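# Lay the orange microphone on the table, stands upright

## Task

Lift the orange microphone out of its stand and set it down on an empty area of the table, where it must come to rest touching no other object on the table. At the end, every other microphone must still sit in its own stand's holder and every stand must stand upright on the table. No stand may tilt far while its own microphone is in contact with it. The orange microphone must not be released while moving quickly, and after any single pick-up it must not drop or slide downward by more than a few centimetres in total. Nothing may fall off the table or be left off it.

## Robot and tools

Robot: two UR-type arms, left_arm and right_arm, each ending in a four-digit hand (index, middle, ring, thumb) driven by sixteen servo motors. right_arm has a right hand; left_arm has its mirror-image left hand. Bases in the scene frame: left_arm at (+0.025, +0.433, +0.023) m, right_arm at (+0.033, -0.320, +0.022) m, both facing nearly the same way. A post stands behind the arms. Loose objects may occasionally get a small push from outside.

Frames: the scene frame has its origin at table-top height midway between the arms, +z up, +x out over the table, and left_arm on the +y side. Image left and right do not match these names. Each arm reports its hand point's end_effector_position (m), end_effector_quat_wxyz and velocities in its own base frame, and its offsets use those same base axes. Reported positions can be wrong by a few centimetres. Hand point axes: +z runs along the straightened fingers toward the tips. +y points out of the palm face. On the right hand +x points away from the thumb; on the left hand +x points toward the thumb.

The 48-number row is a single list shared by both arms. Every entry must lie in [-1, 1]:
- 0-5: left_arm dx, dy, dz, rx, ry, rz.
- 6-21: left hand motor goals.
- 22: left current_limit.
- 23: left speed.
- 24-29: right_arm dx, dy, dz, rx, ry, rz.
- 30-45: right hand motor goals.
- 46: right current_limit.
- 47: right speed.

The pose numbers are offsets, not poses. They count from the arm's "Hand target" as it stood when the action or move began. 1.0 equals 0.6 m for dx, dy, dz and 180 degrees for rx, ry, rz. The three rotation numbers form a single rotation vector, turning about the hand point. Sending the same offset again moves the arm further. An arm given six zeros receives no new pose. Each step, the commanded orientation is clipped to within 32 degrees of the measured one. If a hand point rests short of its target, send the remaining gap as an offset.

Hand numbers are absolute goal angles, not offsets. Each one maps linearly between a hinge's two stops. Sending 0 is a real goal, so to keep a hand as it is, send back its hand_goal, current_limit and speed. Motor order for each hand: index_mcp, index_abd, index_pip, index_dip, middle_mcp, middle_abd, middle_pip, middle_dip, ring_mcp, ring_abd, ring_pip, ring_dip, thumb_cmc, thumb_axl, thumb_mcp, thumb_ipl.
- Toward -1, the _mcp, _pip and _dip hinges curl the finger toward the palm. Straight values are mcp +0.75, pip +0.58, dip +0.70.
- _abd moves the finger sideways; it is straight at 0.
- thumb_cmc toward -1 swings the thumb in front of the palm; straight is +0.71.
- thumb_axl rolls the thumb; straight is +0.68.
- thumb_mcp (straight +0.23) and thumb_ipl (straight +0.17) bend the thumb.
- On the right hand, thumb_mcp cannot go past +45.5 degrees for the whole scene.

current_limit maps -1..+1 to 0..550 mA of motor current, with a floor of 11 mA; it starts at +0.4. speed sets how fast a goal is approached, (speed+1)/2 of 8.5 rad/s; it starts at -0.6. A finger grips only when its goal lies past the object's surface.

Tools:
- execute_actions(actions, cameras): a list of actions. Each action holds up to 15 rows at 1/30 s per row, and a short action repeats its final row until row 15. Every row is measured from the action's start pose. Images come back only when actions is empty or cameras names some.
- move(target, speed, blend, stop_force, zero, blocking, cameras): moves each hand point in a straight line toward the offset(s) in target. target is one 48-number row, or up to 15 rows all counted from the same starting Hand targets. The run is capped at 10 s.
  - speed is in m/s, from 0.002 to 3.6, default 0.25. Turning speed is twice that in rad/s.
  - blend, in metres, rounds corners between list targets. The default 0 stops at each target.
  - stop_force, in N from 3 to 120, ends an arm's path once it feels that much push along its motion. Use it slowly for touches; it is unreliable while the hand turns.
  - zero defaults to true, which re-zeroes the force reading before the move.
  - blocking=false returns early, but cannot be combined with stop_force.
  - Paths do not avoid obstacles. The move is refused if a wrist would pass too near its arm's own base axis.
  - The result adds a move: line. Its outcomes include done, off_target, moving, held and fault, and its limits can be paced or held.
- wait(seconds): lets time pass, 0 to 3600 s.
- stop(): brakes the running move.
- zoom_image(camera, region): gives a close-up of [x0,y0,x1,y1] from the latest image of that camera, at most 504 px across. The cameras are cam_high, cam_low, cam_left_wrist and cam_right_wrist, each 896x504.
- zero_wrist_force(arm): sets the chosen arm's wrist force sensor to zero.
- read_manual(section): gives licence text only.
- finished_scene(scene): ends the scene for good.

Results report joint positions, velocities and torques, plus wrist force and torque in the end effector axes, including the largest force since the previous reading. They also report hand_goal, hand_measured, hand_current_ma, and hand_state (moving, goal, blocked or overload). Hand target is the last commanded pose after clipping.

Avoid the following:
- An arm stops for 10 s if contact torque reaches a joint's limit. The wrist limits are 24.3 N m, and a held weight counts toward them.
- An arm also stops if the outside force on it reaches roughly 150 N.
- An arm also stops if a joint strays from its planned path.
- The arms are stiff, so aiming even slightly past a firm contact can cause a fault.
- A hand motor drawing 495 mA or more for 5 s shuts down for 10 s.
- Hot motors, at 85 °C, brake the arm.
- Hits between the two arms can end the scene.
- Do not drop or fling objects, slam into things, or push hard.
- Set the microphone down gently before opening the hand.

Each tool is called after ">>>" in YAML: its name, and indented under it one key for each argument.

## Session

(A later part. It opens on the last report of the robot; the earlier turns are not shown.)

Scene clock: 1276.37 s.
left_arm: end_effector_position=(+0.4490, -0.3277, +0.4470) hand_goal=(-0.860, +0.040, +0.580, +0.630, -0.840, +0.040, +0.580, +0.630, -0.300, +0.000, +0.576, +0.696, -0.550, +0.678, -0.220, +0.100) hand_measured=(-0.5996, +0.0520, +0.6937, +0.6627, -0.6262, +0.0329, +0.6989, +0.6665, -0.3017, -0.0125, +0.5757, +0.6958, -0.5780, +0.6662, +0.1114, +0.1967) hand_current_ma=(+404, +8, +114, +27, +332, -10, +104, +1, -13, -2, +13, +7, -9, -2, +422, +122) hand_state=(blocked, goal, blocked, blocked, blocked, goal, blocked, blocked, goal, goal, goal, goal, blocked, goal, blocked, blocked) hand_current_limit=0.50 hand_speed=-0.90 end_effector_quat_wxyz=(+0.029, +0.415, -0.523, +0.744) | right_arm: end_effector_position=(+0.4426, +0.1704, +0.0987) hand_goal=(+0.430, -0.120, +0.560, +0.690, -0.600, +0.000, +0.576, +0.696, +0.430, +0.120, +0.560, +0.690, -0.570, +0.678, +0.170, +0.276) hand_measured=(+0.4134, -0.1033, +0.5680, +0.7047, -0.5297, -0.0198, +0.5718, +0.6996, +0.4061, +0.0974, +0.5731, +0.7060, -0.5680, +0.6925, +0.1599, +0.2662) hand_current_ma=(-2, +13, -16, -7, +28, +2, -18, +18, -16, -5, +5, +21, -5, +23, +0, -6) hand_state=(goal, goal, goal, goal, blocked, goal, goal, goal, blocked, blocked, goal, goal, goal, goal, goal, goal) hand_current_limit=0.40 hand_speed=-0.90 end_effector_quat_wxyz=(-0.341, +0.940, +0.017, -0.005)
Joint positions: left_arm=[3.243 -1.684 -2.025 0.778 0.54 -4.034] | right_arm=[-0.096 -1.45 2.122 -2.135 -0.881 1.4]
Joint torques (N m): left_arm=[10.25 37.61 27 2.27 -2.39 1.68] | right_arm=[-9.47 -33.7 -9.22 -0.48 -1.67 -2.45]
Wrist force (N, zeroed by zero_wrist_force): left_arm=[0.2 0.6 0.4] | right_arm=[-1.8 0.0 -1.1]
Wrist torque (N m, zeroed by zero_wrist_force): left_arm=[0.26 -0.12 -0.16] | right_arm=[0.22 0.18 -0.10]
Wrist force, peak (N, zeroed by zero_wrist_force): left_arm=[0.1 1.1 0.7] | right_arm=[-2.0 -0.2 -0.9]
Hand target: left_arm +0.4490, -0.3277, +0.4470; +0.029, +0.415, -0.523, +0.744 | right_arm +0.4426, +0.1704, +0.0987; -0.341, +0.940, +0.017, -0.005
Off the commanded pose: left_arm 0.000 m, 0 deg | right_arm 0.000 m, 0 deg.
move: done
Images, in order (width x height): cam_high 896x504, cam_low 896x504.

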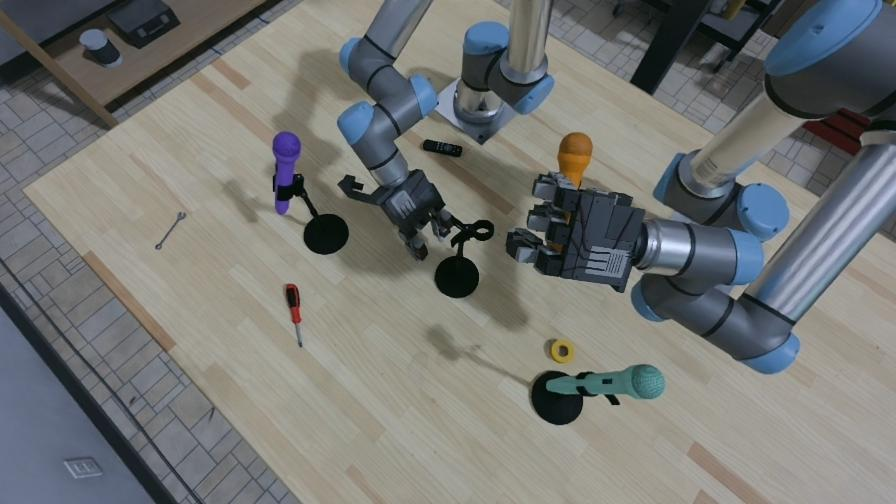

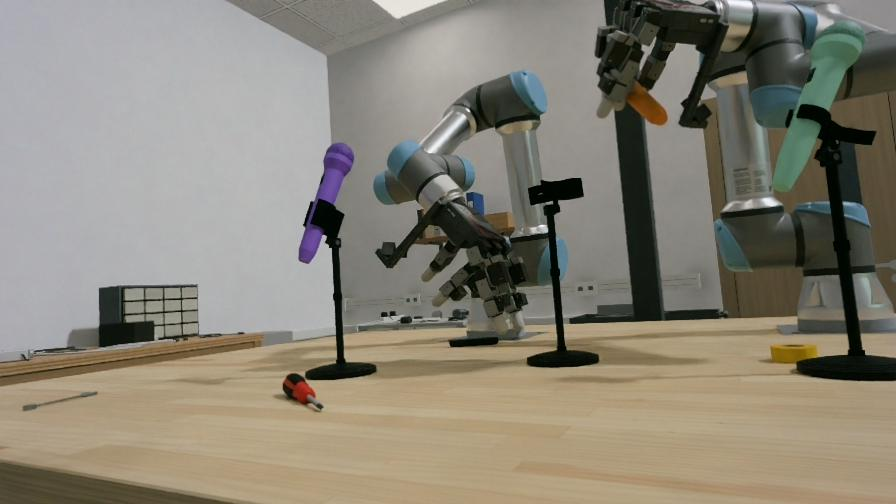

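>>> move:
  target:
    - [-0.1574,0.0165,-0.18,0.1445,-0.189,-0.1557, -0.86,0.04,0.58,0.63,-0.84,0.04,0.58,0.63,-0.30,0,0.576,0.696,-0.55,0.678,-0.22,0.10,0.5,-0.9, 0,-0.02,0.4,0,0,0, 0.43,-0.12,0.56,0.69,-0.60,0,0.576,0.696,0.43,0.12,0.56,0.69,-0.571,0.678,0.169,0.276,0.4,-0.9]
  speed: 0.08
  cameras: ["cam_low","cam_high"]

Scene clock: 1286.33 s.
left_arm: end_effector_position=(+0.3546, -0.3183, +0.3389) hand_goal=(-0.860, +0.040, +0.580, +0.630, -0.840, +0.040, +0.580, +0.630, -0.300, +0.000, +0.576, +0.696, -0.550, +0.678, -0.220, +0.100) hand_measured=(-0.6008, +0.0534, +0.6937, +0.6614, -0.6274, +0.0329, +0.6989, +0.6665, -0.3017, -0.0081, +0.5770, +0.6958, -0.5780, +0.6683, +0.1124, +0.1967) hand_current_ma=(+407, +16, +105, +11, +340, -1, +103, +15, -12, -1, -12, -8, -7, -2, +415, +123) hand_state=(blocked, goal, blocked, blocked, blocked, goal, blocked, blocked, goal, goal, goal, goal, blocked, goal, blocked, blocked) hand_current_limit=0.50 hand_speed=-0.90 end_effector_quat_wxyz=(+0.057, -0.058, +0.710, -0.699) | right_arm: end_effector_position=(+0.4426, +0.1584, +0.3388) hand_goal=(+0.430, -0.120, +0.560, +0.690, -0.600, +0.000, +0.576, +0.696, +0.430, +0.120, +0.560, +0.690, -0.570, +0.678, +0.170, +0.276) hand_measured=(+0.4134, -0.1019, +0.5680, +0.7060, -0.5285, -0.0169, +0.5718, +0.7009, +0.4061, +0.0974, +0.5718, +0.7060, -0.5680, +0.6935, +0.1609, +0.2662) hand_current_ma=(-18, +9, +7, -11, +27, -15, +4, +15, -21, -7, -9, +5, -5, +12, -15, -7) hand_state=(goal, goal, goal, goal, blocked, goal, goal, goal, blocked, blocked, goal, goal, goal, goal, goal, goal) hand_current_limit=0.40 hand_speed=-0.90 end_effector_quat_wxyz=(-0.341, +0.940, +0.017, -0.005)
Joint positions: left_arm=[3.273 -1.511 -2.313 0.197 0.035 -2.656] | right_arm=[-0.122 -1.656 1.665 -1.451 -0.884 1.367]
Joint torques (N m): left_arm=[-7.71 28.12 7.38 -1.08 1.48 1.92] | right_arm=[-9.6 -8.22 -32.56 -0.29 -1.44 -2.48]
Wrist force (N, zeroed by zero_wrist_force): left_arm=[-1.5 0.5 0.5] | right_arm=[-1.4 0.0 -0.6]
Wrist torque (N m, zeroed by zero_wrist_force): left_arm=[0.35 -0.12 -0.61] | right_arm=[0.15 0.10 -0.07]
Wrist force, peak (N, zeroed by zero_wrist_force): left_arm=[-1.5 0.5 1.0] | right_arm=[-2.0 -0.4 -1.0]
Hand target: left_arm +0.3546, -0.3178, +0.3390; +0.039, -0.044, +0.742, -0.668 | right_arm +0.4426, +0.1584, +0.3387; -0.341, +0.940, +0.017, -0.005
Off the commanded pose: left_arm 0.001 m, 6 deg | right_arm 0.000 m, 0 deg.
move: off_target (left_arm)
Images, in order (width x height): cam_high 896x504, cam_low 896x504.

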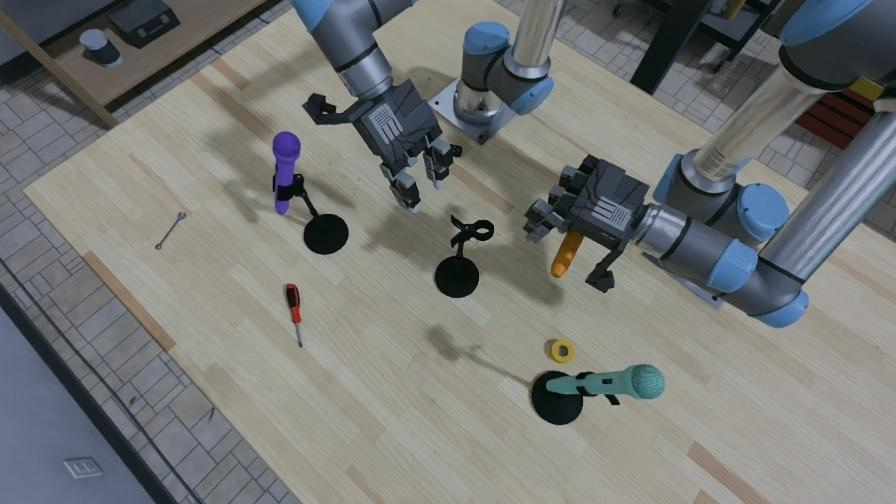

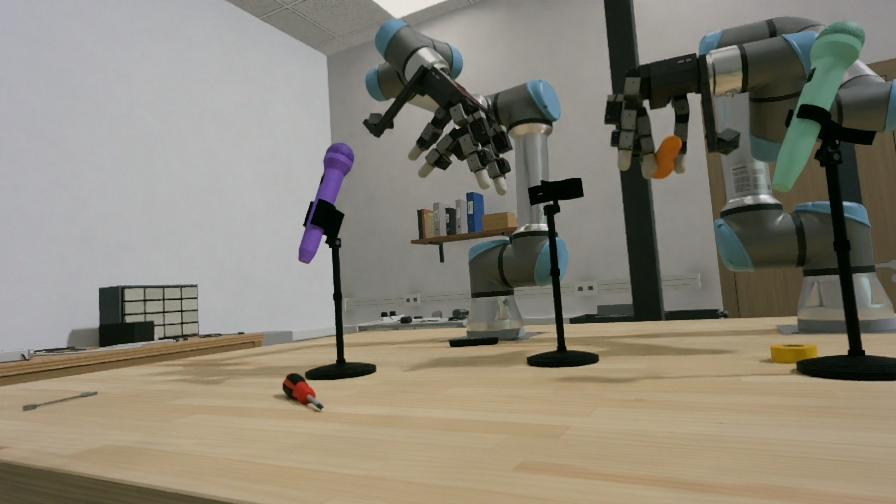

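>>> move:
  target:
    - [0.0495,-0.0348,0,-0.0037,0.0159,0.0681, -0.86,0.04,0.58,0.63,-0.84,0.04,0.58,0.63,-0.30,0,0.576,0.696,-0.55,0.678,-0.22,0.10,0.5,-0.9, 0,0,0,0,0,0, 0.43,-0.12,0.56,0.69,-0.60,0,0.576,0.696,0.43,0.12,0.56,0.69,-0.571,0.678,0.169,0.276,0.4,-0.9]
  speed: 0.05
  cameras: ["cam_low","cam_high","cam_left_wrist"]

Scene clock: 1303.97 s.
left_arm: end_effector_position=(+0.3843, -0.3386, +0.3390) hand_goal=(-0.860, +0.040, +0.580, +0.630, -0.840, +0.040, +0.580, +0.630, -0.300, +0.000, +0.576, +0.696, -0.550, +0.678, -0.220, +0.100) hand_measured=(-0.5996, +0.0534, +0.6937, +0.6614, -0.6286, +0.0314, +0.6989, +0.6678, -0.3017, -0.0081, +0.5770, +0.6971, -0.5780, +0.6672, +0.1114, +0.1967) hand_current_ma=(+405, +12, +118, +27, +341, -4, +106, +14, -9, -13, +4, +8, -6, +0, +417, +115) hand_state=(blocked, goal, blocked, blocked, blocked, goal, blocked, blocked, goal, goal, goal, goal, blocked, goal, blocked, blocked) hand_current_limit=0.50 hand_speed=-0.90 end_effector_quat_wxyz=(+0.091, -0.140, +0.730, -0.663) | right_arm: end_effector_position=(+0.4426, +0.1584, +0.3387) hand_goal=(+0.430, -0.120, +0.560, +0.690, -0.600, +0.000, +0.576, +0.696, +0.430, +0.120, +0.560, +0.690, -0.570, +0.678, +0.170, +0.276) hand_measured=(+0.4134, -0.1019, +0.5680, +0.7060, -0.5285, -0.0198, +0.5718, +0.7009, +0.4061, +0.0974, +0.5718, +0.7047, -0.5680, +0.6935, +0.1599, +0.2672) hand_current_ma=(-13, +25, -15, -5, +20, +2, -6, +21, +0, -10, +4, +13, +5, -4, -8, -10) hand_state=(goal, goal, goal, goal, blocked, goal, goal, goal, blocked, blocked, goal, goal, goal, goal, goal, goal) hand_current_limit=0.40 hand_speed=-0.90 end_effector_quat_wxyz=(-0.341, +0.940, +0.017, -0.005)
Joint positions: left_arm=[3.176 -1.541 -2.243 0.296 0.309 -2.863] | right_arm=[-0.122 -1.656 1.665 -1.451 -0.884 1.367]
Joint torques (N m): left_arm=[-8.71 16.35 26.6 -0.77 1.82 -2.84] | right_arm=[-9.43 -7.78 -32.75 -0.37 -0.69 -2.44]
Wrist force (N, zeroed by zero_wrist_force): left_arm=[-1.7 0.2 0.6] | right_arm=[-1.6 -0.2 -0.6]
Wrist torque (N m, zeroed by zero_wrist_force): left_arm=[0.34 -0.08 -0.45] | right_arm=[0.14 0.12 -0.11]
Wrist force, peak (N, zeroed by zero_wrist_force): left_arm=[-1.9 0.5 0.6] | right_arm=[-1.8 -0.5 -0.9]
Hand target: left_arm +0.3843, -0.3386, +0.3390; +0.091, -0.140, +0.730, -0.663 | right_arm +0.4426, +0.1584, +0.3387; -0.341, +0.940, +0.017, -0.005
Off the commanded pose: left_arm 0.000 m, 0 deg | right_arm 0.000 m, 0 deg.
move: done
Images, in order (width x height): cam_high 896x504, cam_low 896x504, cam_left_wrist 896x504.

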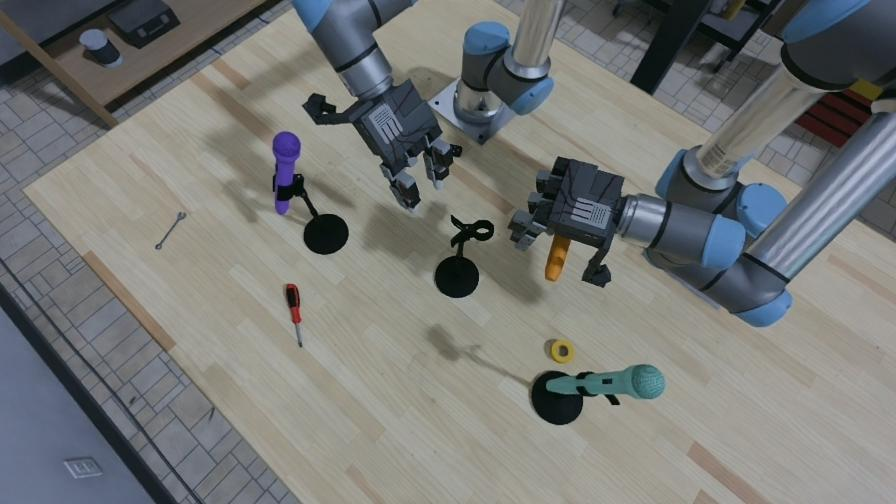

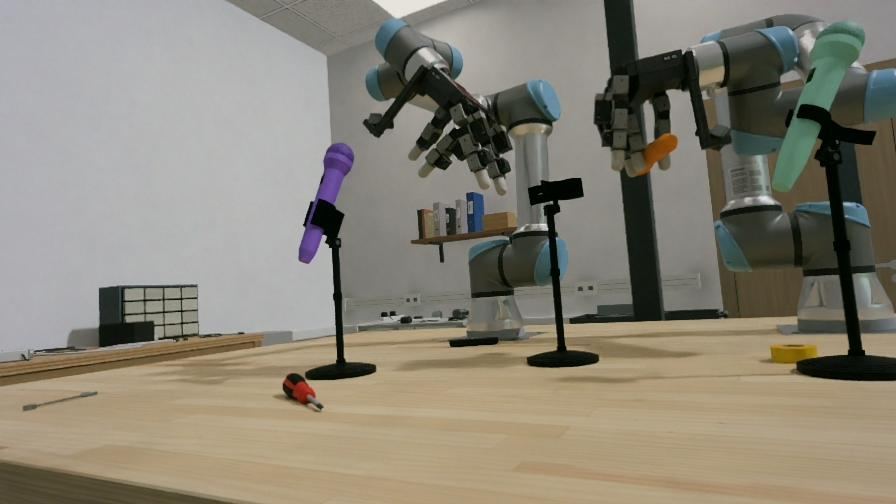

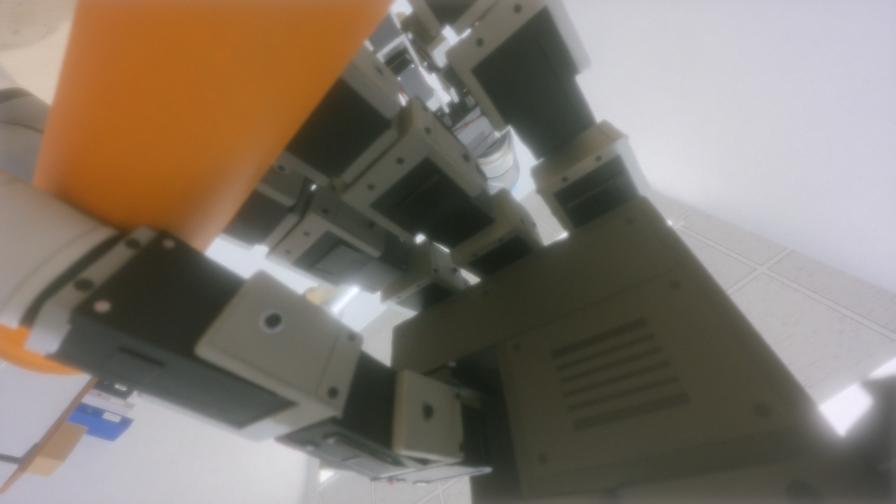

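>>> zoom_image:
  camera: "cam_low"
  region: [560, 20, 780, 240]

>>> zoom_image:
  camera: "cam_high"
  region: [480, 120, 660, 300]

Scaled by 2.291.

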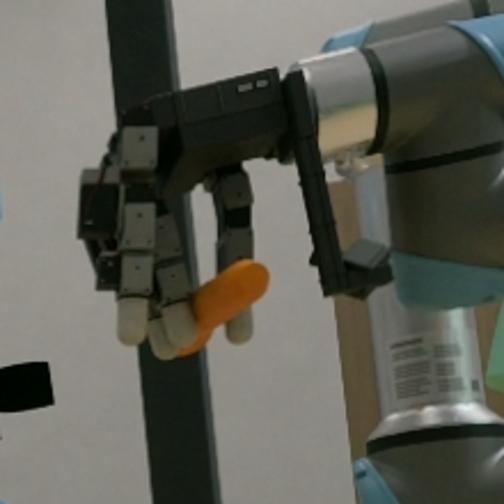

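Scaled by 2.800.

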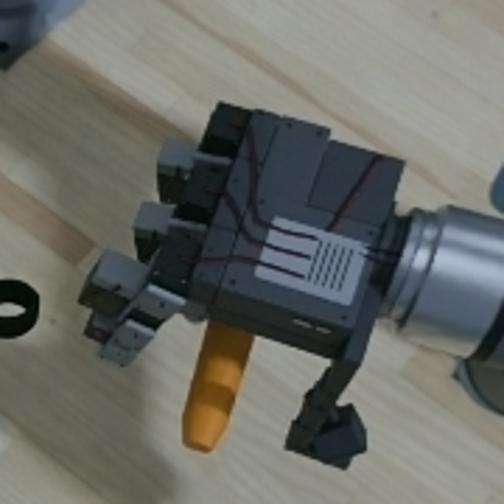

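>>> move:
  target:
    - [0,0,-0.3867,0,0,0, -0.86,0.04,0.58,0.63,-0.84,0.04,0.58,0.63,-0.30,0,0.576,0.696,-0.55,0.678,-0.22,0.10,0.5,-0.9, 0,0,0,0,0,0, 0.43,-0.12,0.56,0.69,-0.60,0,0.576,0.696,0.43,0.12,0.56,0.69,-0.571,0.678,0.169,0.276,0.4,-0.9]
  speed: 0.08
  cameras: ["cam_low","cam_high"]

>>> zoom_image:
  camera: "cam_low"
  region: [540, 160, 760, 380]

>>> zoom_image:
  camera: "cam_high"
  region: [440, 150, 660, 370]

Scene clock: 1322.33 s.
left_arm: end_effector_position=(+0.3843, -0.3386, +0.1070) hand_goal=(-0.860, +0.040, +0.580, +0.630, -0.840, +0.040, +0.580, +0.630, -0.300, +0.000, +0.576, +0.696, -0.550, +0.678, -0.220, +0.100) hand_measured=(-0.5996, +0.0534, +0.6950, +0.6614, -0.6274, +0.0314, +0.7001, +0.6665, -0.3017, -0.0081, +0.5770, +0.6971, -0.5780, +0.6683, +0.1124, +0.1967) hand_current_ma=(+405, +2, +110, +14, +341, +8, +110, +18, +0, -18, +9, -8, -15, +0, +424, +125) hand_state=(blocked, goal, blocked, blocked, blocked, goal, blocked, blocked, goal, goal, goal, goal, blocked, goal, blocked, blocked) hand_current_limit=0.50 hand_speed=-0.90 end_effector_quat_wxyz=(+0.091, -0.140, +0.730, -0.663) | right_arm: end_effector_position=(+0.4426, +0.1584, +0.3387) hand_goal=(+0.430, -0.120, +0.560, +0.690, -0.600, +0.000, +0.576, +0.696, +0.430, +0.120, +0.560, +0.690, -0.570, +0.678, +0.170, +0.276) hand_measured=(+0.4146, -0.1019, +0.5693, +0.7047, -0.5297, -0.0184, +0.5718, +0.6996, +0.4061, +0.0988, +0.5705, +0.7047, -0.5680, +0.6935, +0.1599, +0.2662) hand_current_ma=(+1, +11, +0, -2, +35, -2, +1, +6, -23, +1, +10, +6, -4, +7, +4, -10) hand_state=(goal, goal, goal, goal, blocked, goal, goal, goal, blocked, blocked, goal, goal, goal, goal, goal, goal) hand_current_limit=0.40 hand_speed=-0.90 end_effector_quat_wxyz=(-0.341, +0.940, +0.017, -0.005)
Joint positions: left_arm=[3.176 -2.19 -2.382 1.084 0.309 -2.862] | right_arm=[-0.122 -1.656 1.665 -1.451 -0.884 1.367]
Joint torques (N m): left_arm=[11.07 17.2 14.75 3.31 -3.22 -2.63] | right_arm=[-9.41 -8.4 -32.73 -0.35 0.17 -2.3]
Wrist force (N, zeroed by zero_wrist_force): left_arm=[-1.7 0.6 0.4] | right_arm=[-1.5 -0.3 -0.5]
Wrist torque (N m, zeroed by zero_wrist_force): left_arm=[0.41 -0.07 -0.47] | right_arm=[0.11 0.10 -0.09]
Wrist force, peak (N, zeroed by zero_wrist_force): left_arm=[-1.9 0.8 0.5] | right_arm=[-2.0 -0.5 -0.7]
Hand target: left_arm +0.3843, -0.3386, +0.1070; +0.091, -0.140, +0.730, -0.663 | right_arm +0.4426, +0.1584, +0.3387; -0.341, +0.940, +0.017, -0.005
Off the commanded pose: left_arm 0.000 m, 0 deg | right_arm 0.000 m, 0 deg.
move: done
Images, in order (width x height): cam_high 896x504, cam_low 896x504.

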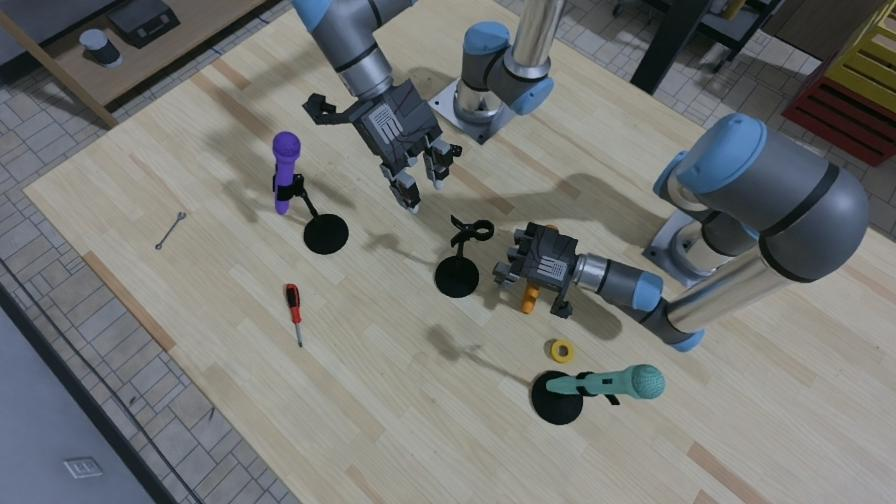

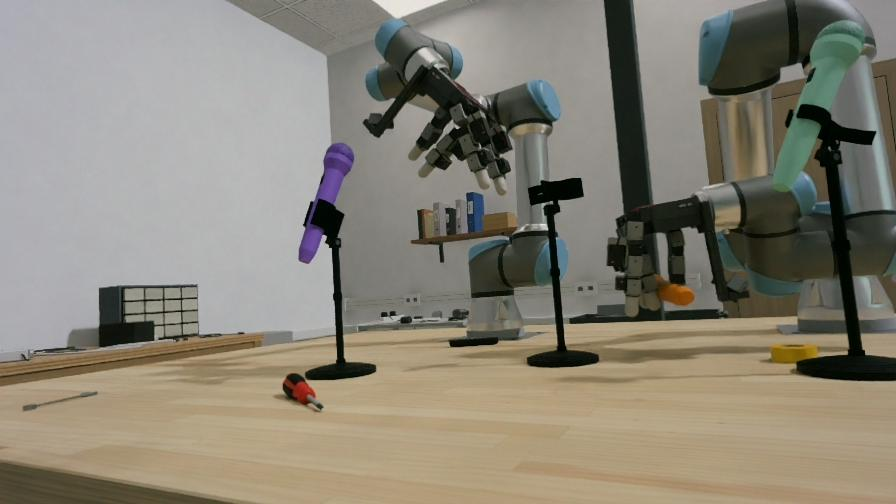

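Scaled by 2.291.

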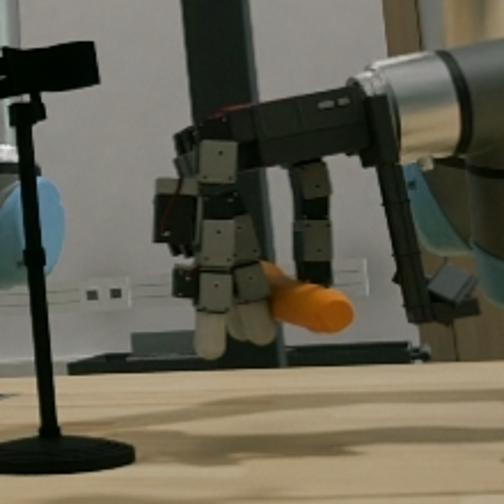

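Scaled by 2.291.

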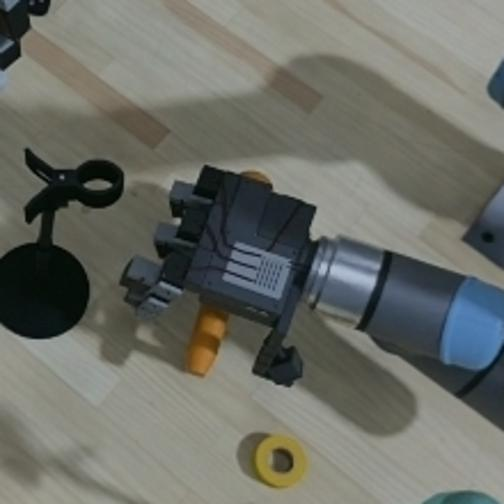

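>>> move:
  target:
    - [0,0,-0.0917,0,0,0, -0.86,0.04,0.58,0.63,-0.84,0.04,0.58,0.63,-0.30,0,0.576,0.696,-0.55,0.678,-0.22,0.10,0.5,-0.9, 0,0,0,0,0,0, 0.43,-0.12,0.56,0.69,-0.60,0,0.576,0.696,0.43,0.12,0.56,0.69,-0.571,0.678,0.169,0.276,0.4,-0.9]
  speed: 0.03
  stop_force: 4
  cameras: []

>>> move:
  target:
    - [0,0,-0.04,0,0,0, -0.86,0.04,0.58,0.63,-0.84,0.04,0.58,0.63,-0.30,0,0.576,0.696,-0.55,0.678,-0.22,0.10,0.5,-0.9, 0,0,0,0,0,0, 0.43,-0.12,0.56,0.69,-0.60,0,0.576,0.696,0.43,0.12,0.56,0.69,-0.571,0.678,0.169,0.276,0.4,-0.9]
  speed: 0.006
  stop_force: 3
  cameras: ["cam_low","cam_high"]

>>> zoom_image:
  camera: "cam_low"
  region: [540, 200, 760, 400]

Scene clock: 1329.67 s.
left_arm: end_effector_position=(+0.3843, -0.3386, +0.0520) hand_goal=(-0.860, +0.040, +0.580, +0.630, -0.840, +0.040, +0.580, +0.630, -0.300, +0.000, +0.576, +0.696, -0.550, +0.678, -0.220, +0.100) hand_measured=(-0.5996, +0.0549, +0.6950, +0.6627, -0.6274, +0.0329, +0.6989, +0.6665, -0.3030, -0.0081, +0.5770, +0.6958, -0.5780, +0.6672, +0.1114, +0.1967) hand_current_ma=(+397, +19, +102, +32, +344, -1, +110, +10, -1, -7, +16, +5, -10, -3, +430, +123) hand_state=(blocked, goal, blocked, blocked, blocked, goal, blocked, blocked, goal, goal, goal, goal, blocked, goal, blocked, blocked) hand_current_limit=0.50 hand_speed=-0.90 end_effector_quat_wxyz=(+0.091, -0.140, +0.730, -0.663) | right_arm: end_effector_position=(+0.4426, +0.1584, +0.3387) hand_goal=(+0.430, -0.120, +0.560, +0.690, -0.600, +0.000, +0.576, +0.696, +0.430, +0.120, +0.560, +0.690, -0.570, +0.678, +0.170, +0.276) hand_measured=(+0.4122, -0.1019, +0.5680, +0.7060, -0.5285, -0.0198, +0.5718, +0.6996, +0.4061, +0.0974, +0.5718, +0.7060, -0.5680, +0.6935, +0.1609, +0.2662) hand_current_ma=(-13, +0, -20, -3, +51, -11, +11, +6, -22, +1, -4, -3, -12, +11, -7, +11) hand_state=(goal, goal, goal, goal, blocked, goal, goal, goal, blocked, blocked, goal, goal, goal, goal, goal, goal) hand_current_limit=0.40 hand_speed=-0.90 end_effector_quat_wxyz=(-0.341, +0.940, +0.017, -0.005)
Joint positions: left_arm=[3.176 -2.375 -2.349 1.236 0.309 -2.863] | right_arm=[-0.122 -1.656 1.665 -1.451 -0.884 1.367]
Joint torques (N m): left_arm=[0.93 21.65 11.64 3.23 0.01 -2.63] | right_arm=[-8.53 -8.13 -31.98 -0.36 1.07 -2.5]
Wrist force (N, zeroed by zero_wrist_force): left_arm=[-1.2 0.3 0.5] | right_arm=[-1.4 -0.5 -0.9]
Wrist torque (N m, zeroed by zero_wrist_force): left_arm=[0.36 -0.16 -0.43] | right_arm=[0.11 0.11 -0.08]
Wrist force, peak (N, zeroed by zero_wrist_force): left_arm=[-1.6 0.8 0.7] | right_arm=[-1.9 -0.5 -0.9]
Hand target: left_arm +0.3843, -0.3386, +0.0520; +0.091, -0.140, +0.730, -0.663 | right_arm +0.4426, +0.1584, +0.3387; -0.341, +0.940, +0.017, -0.005
Off the commanded pose: left_arm 0.000 m, 0 deg | right_arm 0.000 m, 0 deg.
move: done

Scene clock: 1332.47 s.
left_arm: end_effector_position=(+0.3843, -0.3386, +0.0417) hand_goal=(-0.860, +0.040, +0.580, +0.630, -0.840, +0.040, +0.580, +0.630, -0.300, +0.000, +0.576, +0.696, -0.550, +0.678, -0.220, +0.100) hand_measured=(-0.5996, +0.0534, +0.6950, +0.6614, -0.6274, +0.0329, +0.7001, +0.6665, -0.3017, -0.0081, +0.5770, +0.6958, -0.5780, +0.6683, +0.1114, +0.1976) hand_current_ma=(+404, +5, +113, +23, +342, -2, +106, +12, -6, -7, +1, -10, -9, +18, +409, +131) hand_state=(blocked, goal, blocked, blocked, blocked, goal, blocked, blocked, goal, goal, goal, goal, blocked, goal, blocked, blocked) hand_current_limit=0.50 hand_speed=-0.90 end_effector_quat_wxyz=(+0.091, -0.140, +0.730, -0.663) | right_arm: end_effector_position=(+0.4426, +0.1584, +0.3387) hand_goal=(+0.430, -0.120, +0.560, +0.690, -0.600, +0.000, +0.576, +0.696, +0.430, +0.120, +0.560, +0.690, -0.570, +0.678, +0.170, +0.276) hand_measured=(+0.4134, -0.1033, +0.5680, +0.7060, -0.5297, -0.0184, +0.5718, +0.6996, +0.4049, +0.0974, +0.5718, +0.7060, -0.5680, +0.6935, +0.1599, +0.2662) hand_current_ma=(-13, +9, -18, -11, +21, -30, +11, +16, +2, +9, +18, +14, -19, +0, -18, -1) hand_state=(goal, goal, goal, goal, blocked, goal, goal, goal, blocked, blocked, goal, goal, goal, goal, goal, goal) hand_current_limit=0.40 hand_speed=-0.90 end_effector_quat_wxyz=(-0.341, +0.940, +0.017, -0.005)
Joint positions: left_arm=[3.176 -2.409 -2.341 1.261 0.309 -2.862] | right_arm=[-0.122 -1.656 1.665 -1.451 -0.884 1.367]
Joint torques (N m): left_arm=[8.04 46.8 -9.7 -1.12 -1.58 1.08] | right_arm=[-9.29 -8.97 -32.27 -0.47 1.39 -2.33]
Wrist force (N, zeroed by zero_wrist_force): left_arm=[-1.1 -1.8 -0.3] | right_arm=[-1.6 -0.3 -0.7]
Wrist torque (N m, zeroed by zero_wrist_force): left_arm=[0.35 -0.17 -0.25] | right_arm=[0.13 0.13 -0.09]
Wrist force, peak (N, zeroed by zero_wrist_force): left_arm=[-1.4 -7.1 -0.8] | right_arm=[-1.8 -0.8 -1.0]
Hand target: left_arm +0.3843, -0.3386, +0.0417; +0.091, -0.140, +0.730, -0.663 (not the last commanded pose) | right_arm +0.4426, +0.1584, +0.3387; -0.341, +0.940, +0.017, -0.005
Off the commanded pose: left_arm 0.014 m, 0 deg | right_arm 0.000 m, 0 deg.
move: contact (left_arm)
Images, in order (width x height): cam_high 896x504, cam_low 896x504.

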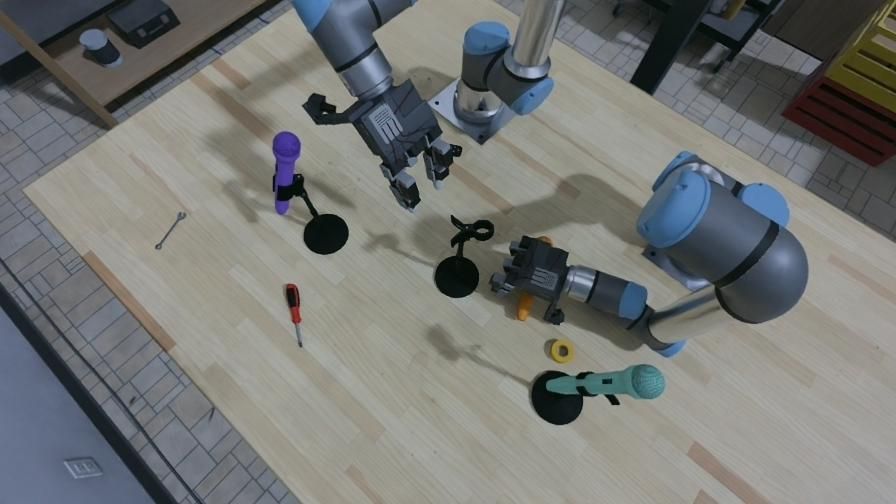

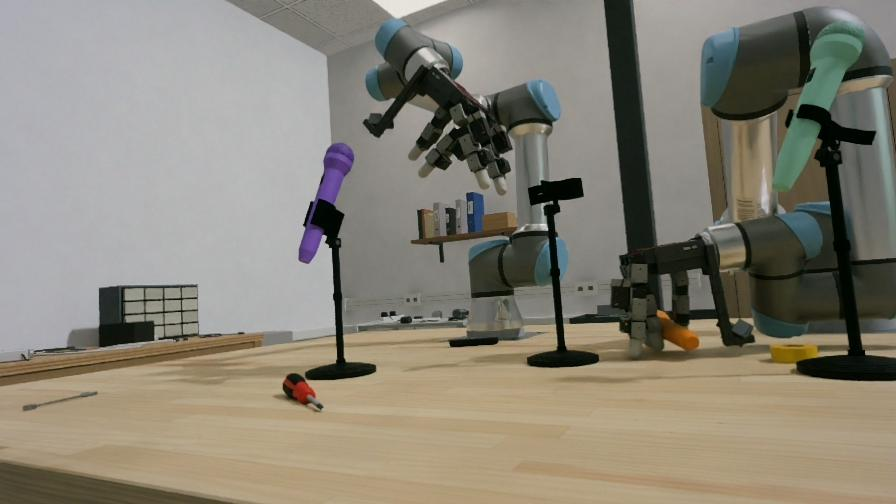

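Scaled by 2.291.

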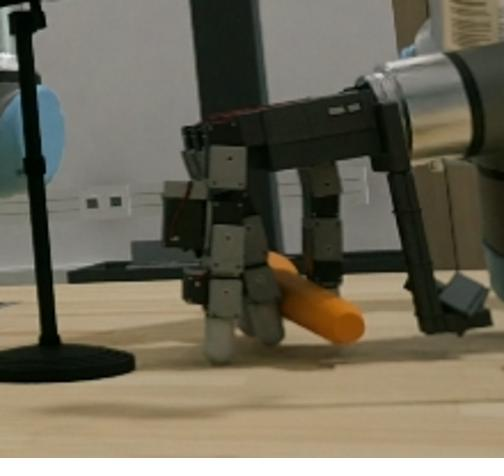

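>>> move:
  target:
    - [0,0,0.005,0,0,0, -0.86,0.04,0.58,0.63,-0.84,0.04,0.58,0.63,0.09,0,-0.32,0.696,-0.55,0.678,-0.22,0.10,0.5,-0.9, 0,0,0,0,0,0, 0.43,-0.12,0.56,0.69,-0.60,0,0.576,0.696,0.43,0.12,0.56,0.69,-0.571,0.678,0.169,0.276,0.4,-0.9]
  speed: 0.01
  cameras: []

>>> move:
  target:
    - [0,0,-0.02,0,0,0, -0.86,0.04,0.58,0.63,-0.84,0.04,0.58,0.63,0.09,0,-0.32,0.696,-0.55,0.678,-0.22,0.10,0.5,-0.9, 0,0,0,0,0,0, 0.43,-0.12,0.56,0.69,-0.60,0,0.576,0.696,0.43,0.12,0.56,0.69,-0.571,0.678,0.169,0.276,0.4,-0.9]
  speed: 0.005
  stop_force: 3
  cameras: ["cam_low","cam_high"]

>>> zoom_image:
  camera: "cam_low"
  region: [580, 250, 780, 390]

Scene clock: 1352.40 s.
left_arm: end_effector_position=(+0.3843, -0.3386, +0.0447) hand_goal=(-0.860, +0.040, +0.580, +0.630, -0.840, +0.040, +0.580, +0.630, +0.090, +0.000, -0.320, +0.696, -0.550, +0.678, -0.220, +0.100) hand_measured=(-0.5996, +0.0520, +0.6937, +0.6614, -0.6274, +0.0314, +0.7001, +0.6678, +0.0685, -0.0081, -0.3122, +0.6971, -0.5780, +0.6672, +0.1114, +0.1967) hand_current_ma=(+412, +24, +102, +18, +351, +0, +112, +11, -14, -10, +6, -3, -18, +13, +410, +131) hand_state=(blocked, goal, blocked, blocked, blocked, goal, blocked, blocked, blocked, goal, goal, goal, blocked, goal, blocked, blocked) hand_current_limit=0.50 hand_speed=-0.90 end_effector_quat_wxyz=(+0.091, -0.140, +0.730, -0.663) | right_arm: end_effector_position=(+0.4426, +0.1584, +0.3387) hand_goal=(+0.430, -0.120, +0.560, +0.690, -0.600, +0.000, +0.576, +0.696, +0.430, +0.120, +0.560, +0.690, -0.570, +0.678, +0.170, +0.276) hand_measured=(+0.4122, -0.1019, +0.5680, +0.7060, -0.5297, -0.0198, +0.5705, +0.6996, +0.4061, +0.0974, +0.5731, +0.7060, -0.5680, +0.6946, +0.1599, +0.2662) hand_current_ma=(-4, +3, -9, +7, +33, -13, +14, -3, -31, -1, +21, +10, -17, -8, -3, -22) hand_state=(goal, goal, goal, goal, blocked, goal, goal, goal, blocked, blocked, goal, goal, goal, goal, goal, goal) hand_current_limit=0.40 hand_speed=-0.90 end_effector_quat_wxyz=(-0.341, +0.940, +0.017, -0.005)
Joint positions: left_arm=[3.176 -2.399 -2.343 1.254 0.309 -2.862] | right_arm=[-0.122 -1.656 1.665 -1.451 -0.884 1.367]
Joint torques (N m): left_arm=[-3.13 47.97 -8.5 -0.79 1.66 1.51] | right_arm=[-9.09 -8.72 -31.59 -0.55 2.03 -2.48]
Wrist force (N, zeroed by zero_wrist_force): left_arm=[-1.0 0.6 0.2] | right_arm=[-2.0 -0.2 -0.8]
Wrist torque (N m, zeroed by zero_wrist_force): left_arm=[0.43 -0.19 -0.42] | right_arm=[0.14 0.18 -0.13]
Wrist force, peak (N, zeroed by zero_wrist_force): left_arm=[-1.7 -3.9 0.1] | right_arm=[-2.0 -0.2 -0.8]
Hand target: left_arm +0.3843, -0.3386, +0.0447; +0.091, -0.140, +0.730, -0.663 | right_arm +0.4426, +0.1584, +0.3387; -0.341, +0.940, +0.017, -0.005
Off the commanded pose: left_arm 0.000 m, 0 deg | right_arm 0.000 m, 0 deg.
move: done

Scene clock: 1355.13 s.
left_arm: end_effector_position=(+0.3843, -0.3386, +0.0365) hand_goal=(-0.860, +0.040, +0.580, +0.630, -0.840, +0.040, +0.580, +0.630, +0.090, +0.000, -0.320, +0.696, -0.550, +0.678, -0.220, +0.100) hand_measured=(-0.5996, +0.0534, +0.6937, +0.6614, -0.6286, +0.0314, +0.6989, +0.6665, +0.0697, -0.0081, -0.3135, +0.6958, -0.5768, +0.6693, +0.1124, +0.1957) hand_current_ma=(+394, +16, +107, +22, +352, -11, +106, +20, -13, -8, +0, +5, -17, +2, +426, +132) hand_state=(blocked, goal, blocked, blocked, blocked, goal, blocked, blocked, blocked, goal, goal, goal, blocked, goal, blocked, blocked) hand_current_limit=0.50 hand_speed=-0.90 end_effector_quat_wxyz=(+0.091, -0.140, +0.730, -0.663) | right_arm: end_effector_position=(+0.4426, +0.1584, +0.3387) hand_goal=(+0.430, -0.120, +0.560, +0.690, -0.600, +0.000, +0.576, +0.696, +0.430, +0.120, +0.560, +0.690, -0.570, +0.678, +0.170, +0.276) hand_measured=(+0.4134, -0.1033, +0.5693, +0.7047, -0.5285, -0.0184, +0.5718, +0.7009, +0.4061, +0.0959, +0.5705, +0.7047, -0.5680, +0.6935, +0.1609, +0.2662) hand_current_ma=(-34, +31, +11, -20, +29, -6, +13, +9, -13, -26, +2, +0, +11, -4, +1, -3) hand_state=(goal, goal, goal, goal, blocked, goal, goal, goal, blocked, blocked, goal, goal, goal, goal, goal, goal) hand_current_limit=0.40 hand_speed=-0.90 end_effector_quat_wxyz=(-0.341, +0.940, +0.017, -0.005)
Joint positions: left_arm=[3.176 -2.426 -2.336 1.273 0.309 -2.862] | right_arm=[-0.122 -1.656 1.665 -1.451 -0.884 1.367]
Joint torques (N m): left_arm=[-6.39 48.21 -9.08 -0.89 1.69 1.05] | right_arm=[-8.33 -8.54 -31.97 -0.5 2.46 -2.29]
Wrist force (N, zeroed by zero_wrist_force): left_arm=[-1.1 -2.0 0.5] | right_arm=[-1.6 -0.5 -1.0]
Wrist torque (N m, zeroed by zero_wrist_force): left_arm=[0.30 -0.18 -0.38] | right_arm=[0.13 0.13 -0.11]
Wrist force, peak (N, zeroed by zero_wrist_force): left_arm=[-1.5 -5.4 0.7] | right_arm=[-1.9 -0.3 -1.0]
Hand target: left_arm +0.3843, -0.3386, +0.0365; +0.091, -0.140, +0.730, -0.663 (not the last commanded pose) | right_arm +0.4426, +0.1584, +0.3387; -0.341, +0.940, +0.017, -0.005
Off the commanded pose: left_arm 0.004 m, 0 deg | right_arm 0.000 m, 0 deg.
move: contact (left_arm)
Images, in order (width x height): cam_high 896x504, cam_low 896x504.

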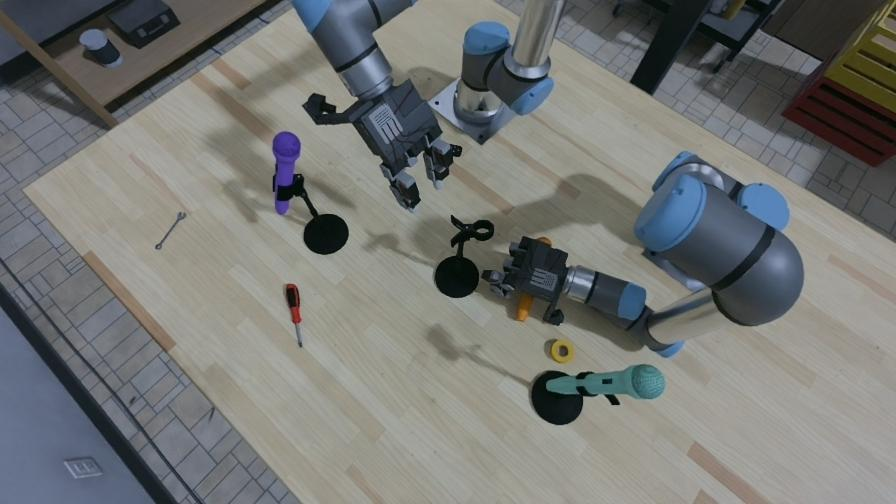

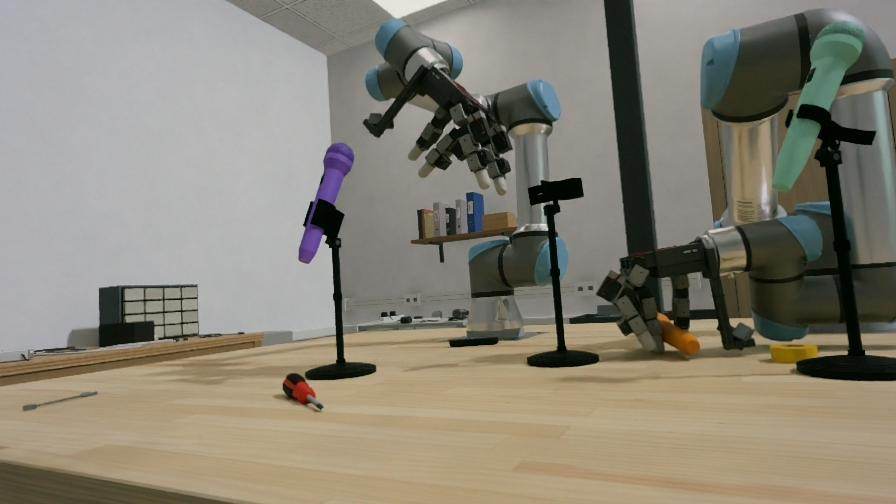

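Scaled by 2.520.

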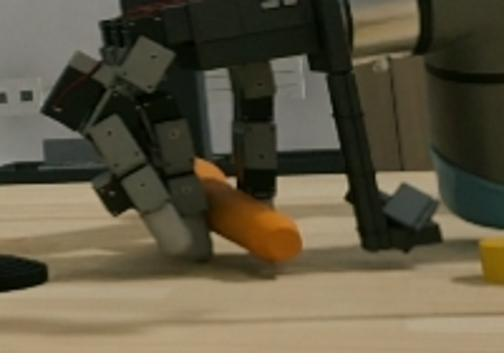

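>>> move:
  target:
    - [0,0,0.001,0,0,0, -0.70,0.03,0.66,0.65,-0.72,0.03,0.66,0.65,0.09,0,-0.32,0.696,-0.57,0.678,0.02,0.17,0.5,-0.95, 0,0,0,0,0,0, 0.43,-0.12,0.56,0.69,-0.60,0,0.576,0.696,0.43,0.12,0.56,0.69,-0.571,0.678,0.169,0.276,0.4,-0.9]
  speed: 0.01
  cameras: ["cam_low"]

>>> zoom_image:
  camera: "cam_low"
  region: [580, 250, 780, 390]

Scene clock: 1362.53 s.
left_arm: end_effector_position=(+0.3843, -0.3386, +0.0371) hand_goal=(-0.700, +0.030, +0.660, +0.650, -0.720, +0.030, +0.660, +0.650, +0.090, +0.000, -0.320, +0.696, -0.570, +0.678, +0.020, +0.170) hand_measured=(-0.6044, +0.0534, +0.7104, +0.6754, -0.6298, +0.0300, +0.7014, +0.6716, +0.0697, -0.0066, -0.3148, +0.6971, -0.5705, +0.6735, +0.1104, +0.2034) hand_current_ma=(+129, +20, +28, +19, +103, +4, +16, +1, -15, -9, -4, +1, -17, -5, +153, +20) hand_state=(moving, blocked, blocked, blocked, moving, goal, blocked, goal, blocked, goal, goal, goal, goal, goal, moving, blocked) hand_current_limit=0.50 hand_speed=-0.95 end_effector_quat_wxyz=(+0.091, -0.140, +0.730, -0.663) | right_arm: end_effector_position=(+0.4426, +0.1584, +0.3387) hand_goal=(+0.430, -0.120, +0.560, +0.690, -0.600, +0.000, +0.576, +0.696, +0.430, +0.120, +0.560, +0.690, -0.570, +0.678, +0.170, +0.276) hand_measured=(+0.4134, -0.1033, +0.5680, +0.7047, -0.5297, -0.0198, +0.5705, +0.6996, +0.4061, +0.0974, +0.5705, +0.7073, -0.5680, +0.6925, +0.1599, +0.2662) hand_current_ma=(-5, +13, -2, +4, +11, -8, +0, +10, -4, +0, -8, +6, +1, +8, +1, +10) hand_state=(goal, goal, goal, goal, blocked, goal, goal, goal, blocked, blocked, goal, goal, goal, goal, goal, goal) hand_current_limit=0.40 hand_speed=-0.90 end_effector_quat_wxyz=(-0.341, +0.940, +0.017, -0.005)
Joint positions: left_arm=[3.176 -2.424 -2.336 1.272 0.309 -2.862] | right_arm=[-0.122 -1.656 1.665 -1.451 -0.884 1.367]
Joint torques (N m): left_arm=[-6.07 48.68 -8.64 -0.73 1.82 0.31] | right_arm=[-8.18 -8.19 -31.75 -0.53 2.35 -2.21]
Wrist force (N, zeroed by zero_wrist_force): left_arm=[-1.2 0.3 0.0] | right_arm=[-1.4 -0.3 -1.1]
Wrist torque (N m, zeroed by zero_wrist_force): left_arm=[0.41 -0.17 -0.43] | right_arm=[0.16 0.11 -0.08]
Wrist force, peak (N, zeroed by zero_wrist_force): left_arm=[-1.5 -2.5 0.5] | right_arm=[-2.0 -0.4 -1.1]
Hand target: left_arm +0.3843, -0.3386, +0.0371; +0.091, -0.140, +0.730, -0.663 | right_arm +0.4426, +0.1584, +0.3387; -0.341, +0.940, +0.017, -0.005
Off the commanded pose: left_arm 0.000 m, 0 deg | right_arm 0.000 m, 0 deg.
move: done

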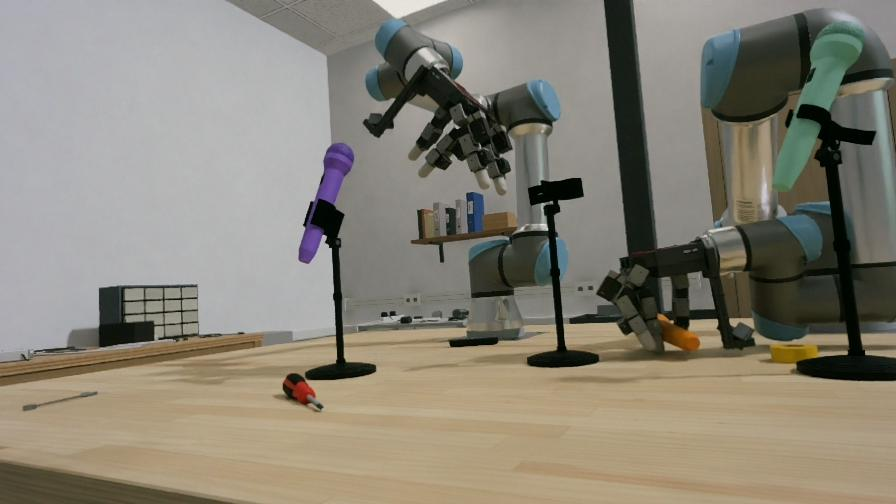

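Scaled by 2.520.

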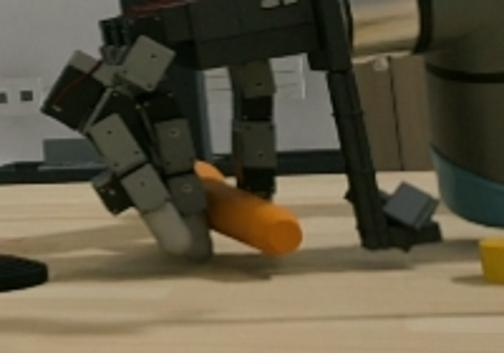

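>>> execute_actions:
  actions:
    - [[0,0,0,0,0,0, -0.56,0.03,0.71,0.68,-0.58,0.03,0.71,0.68,0.09,0,-0.32,0.696,-0.57,0.678,0.14,0.22,0.5,-0.996, 0,0,0,0,0,0, 0.43,-0.12,0.56,0.69,-0.60,0,0.576,0.696,0.43,0.12,0.56,0.69,-0.571,0.678,0.169,0.276,0.4,-0.9]]

>>> wait:
  seconds: 5
  cameras: ["cam_low"]

>>> zoom_image:
  camera: "cam_low"
  region: [580, 250, 780, 390]

Scene clock: 1366.33 s.
left_arm: end_effector_position=(+0.3843, -0.3386, +0.0371) hand_goal=(-0.560, +0.030, +0.710, +0.680, -0.580, +0.030, +0.710, +0.680, +0.090, +0.000, -0.320, +0.696, -0.570, +0.678, +0.140, +0.220) hand_measured=(-0.6057, +0.0534, +0.7091, +0.6741, -0.6298, +0.0300, +0.7014, +0.6690, +0.0697, -0.0066, -0.3135, +0.6971, -0.5705, +0.6725, +0.1114, +0.2043) hand_current_ma=(+63, +22, +28, +16, +75, +1, +9, +11, -11, -3, -3, -10, -7, +0, +104, +10) hand_state=(moving, blocked, moving, moving, moving, goal, moving, moving, blocked, goal, goal, goal, goal, goal, moving, moving) hand_current_limit=0.50 hand_speed=-1.00 end_effector_quat_wxyz=(+0.091, -0.140, +0.730, -0.663) | right_arm: end_effector_position=(+0.4426, +0.1584, +0.3387) hand_goal=(+0.430, -0.120, +0.560, +0.690, -0.600, +0.000, +0.576, +0.696, +0.430, +0.120, +0.560, +0.690, -0.570, +0.678, +0.170, +0.276) hand_measured=(+0.4134, -0.1019, +0.5680, +0.7060, -0.5285, -0.0184, +0.5705, +0.6996, +0.4049, +0.0974, +0.5718, +0.7060, -0.5680, +0.6935, +0.1599, +0.2672) hand_current_ma=(-2, +24, -7, -12, +47, -3, +1, +15, -22, +2, +12, +29, -5, +8, +2, -20) hand_state=(goal, goal, goal, goal, blocked, goal, goal, goal, blocked, blocked, goal, goal, goal, goal, goal, goal) hand_current_limit=0.40 hand_speed=-0.90 end_effector_quat_wxyz=(-0.341, +0.940, +0.017, -0.005)
Joint positions: left_arm=[3.176 -2.424 -2.337 1.272 0.309 -2.862] | right_arm=[-0.122 -1.656 1.665 -1.451 -0.884 1.367]
Joint torques (N m): left_arm=[-5.57 48.82 -8.58 -0.81 1.67 0.33] | right_arm=[-8.79 -8.48 -32.07 -0.54 2.36 -2.35]
Wrist force (N, zeroed by zero_wrist_force): left_arm=[-1.3 0.6 0.8] | right_arm=[-1.6 -0.5 -0.7]
Wrist torque (N m, zeroed by zero_wrist_force): left_arm=[0.34 -0.13 -0.44] | right_arm=[0.10 0.13 -0.10]
Wrist force, peak (N, zeroed by zero_wrist_force): left_arm=[-1.8 0.5 0.4] | right_arm=[-1.8 -0.3 -1.3]
Hand target: left_arm +0.3843, -0.3386, +0.0371; +0.091, -0.140, +0.730, -0.663 | right_arm +0.4426, +0.1584, +0.3387; -0.341, +0.940, +0.017, -0.005
Off the commanded pose: left_arm 0.000 m, 0 deg | right_arm 0.000 m, 0 deg.

Scene clock: 1371.33 s.
left_arm: end_effector_position=(+0.3843, -0.3386, +0.0371) hand_goal=(-0.560, +0.030, +0.710, +0.680, -0.580, +0.030, +0.710, +0.680, +0.090, +0.000, -0.320, +0.696, -0.570, +0.678, +0.140, +0.220) hand_measured=(-0.6069, +0.0417, +0.7155, +0.6843, -0.6346, +0.0300, +0.7143, +0.6830, +0.0697, -0.0081, -0.3135, +0.6958, -0.5743, +0.6735, +0.1074, +0.2215) hand_current_ma=(+5, +10, +4, +18, +4, -6, -4, -9, -16, -3, -4, +3, +5, +5, +28, -5) hand_state=(moving, goal, goal, goal, moving, goal, goal, goal, blocked, goal, goal, goal, goal, goal, moving, goal) hand_current_limit=0.50 hand_speed=-1.00 end_effector_quat_wxyz=(+0.091, -0.140, +0.730, -0.663) | right_arm: end_effector_position=(+0.4426, +0.1584, +0.3387) hand_goal=(+0.430, -0.120, +0.560, +0.690, -0.600, +0.000, +0.576, +0.696, +0.430, +0.120, +0.560, +0.690, -0.570, +0.678, +0.170, +0.276) hand_measured=(+0.4122, -0.1033, +0.5680, +0.7060, -0.5273, -0.0184, +0.5718, +0.7009, +0.4061, +0.0959, +0.5718, +0.7060, -0.5693, +0.6935, +0.1599, +0.2662) hand_current_ma=(-16, +5, -4, +6, +32, -4, -4, +16, -4, -10, +3, +18, +4, -6, +0, -14) hand_state=(goal, goal, goal, goal, blocked, goal, goal, goal, blocked, blocked, goal, goal, goal, goal, goal, goal) hand_current_limit=0.40 hand_speed=-0.90 end_effector_quat_wxyz=(-0.341, +0.940, +0.017, -0.005)
Joint positions: left_arm=[3.176 -2.424 -2.337 1.272 0.309 -2.862] | right_arm=[-0.122 -1.656 1.665 -1.451 -0.884 1.367]
Joint torques (N m): left_arm=[-4.98 47.5 -8.4 -0.84 1.32 0.35] | right_arm=[-8.03 -8.46 -30.91 -0.73 2.33 -2.41]
Wrist force (N, zeroed by zero_wrist_force): left_arm=[-1.4 0.5 0.3] | right_arm=[-1.6 -0.3 -0.4]
Wrist torque (N m, zeroed by zero_wrist_force): left_arm=[0.38 -0.12 -0.45] | right_arm=[0.10 0.12 -0.09]
Wrist force, peak (N, zeroed by zero_wrist_force): left_arm=[-1.7 0.6 0.5] | right_arm=[-1.9 -0.1 -1.3]
Hand target: left_arm +0.3843, -0.3386, +0.0371; +0.091, -0.140, +0.730, -0.663 | right_arm +0.4426, +0.1584, +0.3387; -0.341, +0.940, +0.017, -0.005
Off the commanded pose: left_arm 0.000 m, 0 deg | right_arm 0.000 m, 0 deg.
wait: 5.00 s; at rest by 0.17 s

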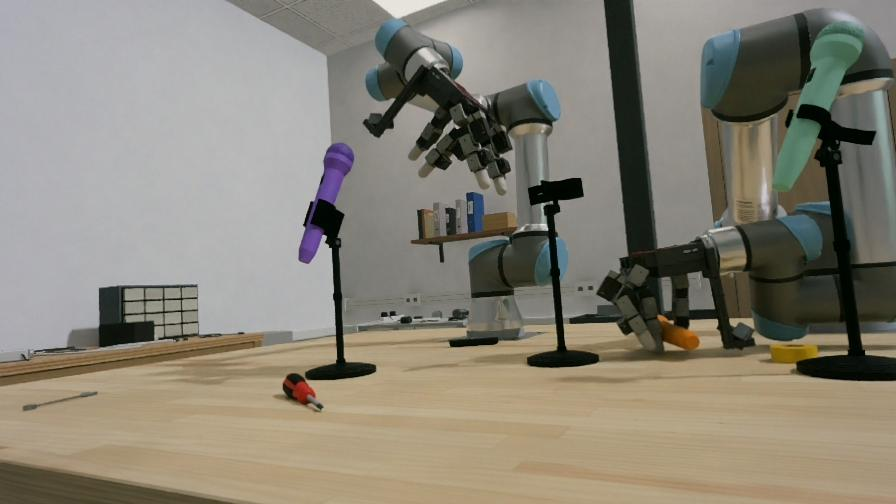

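Scaled by 2.520.

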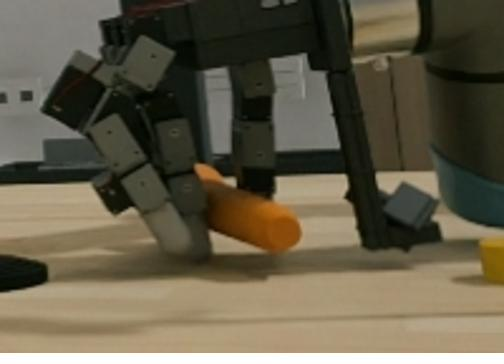

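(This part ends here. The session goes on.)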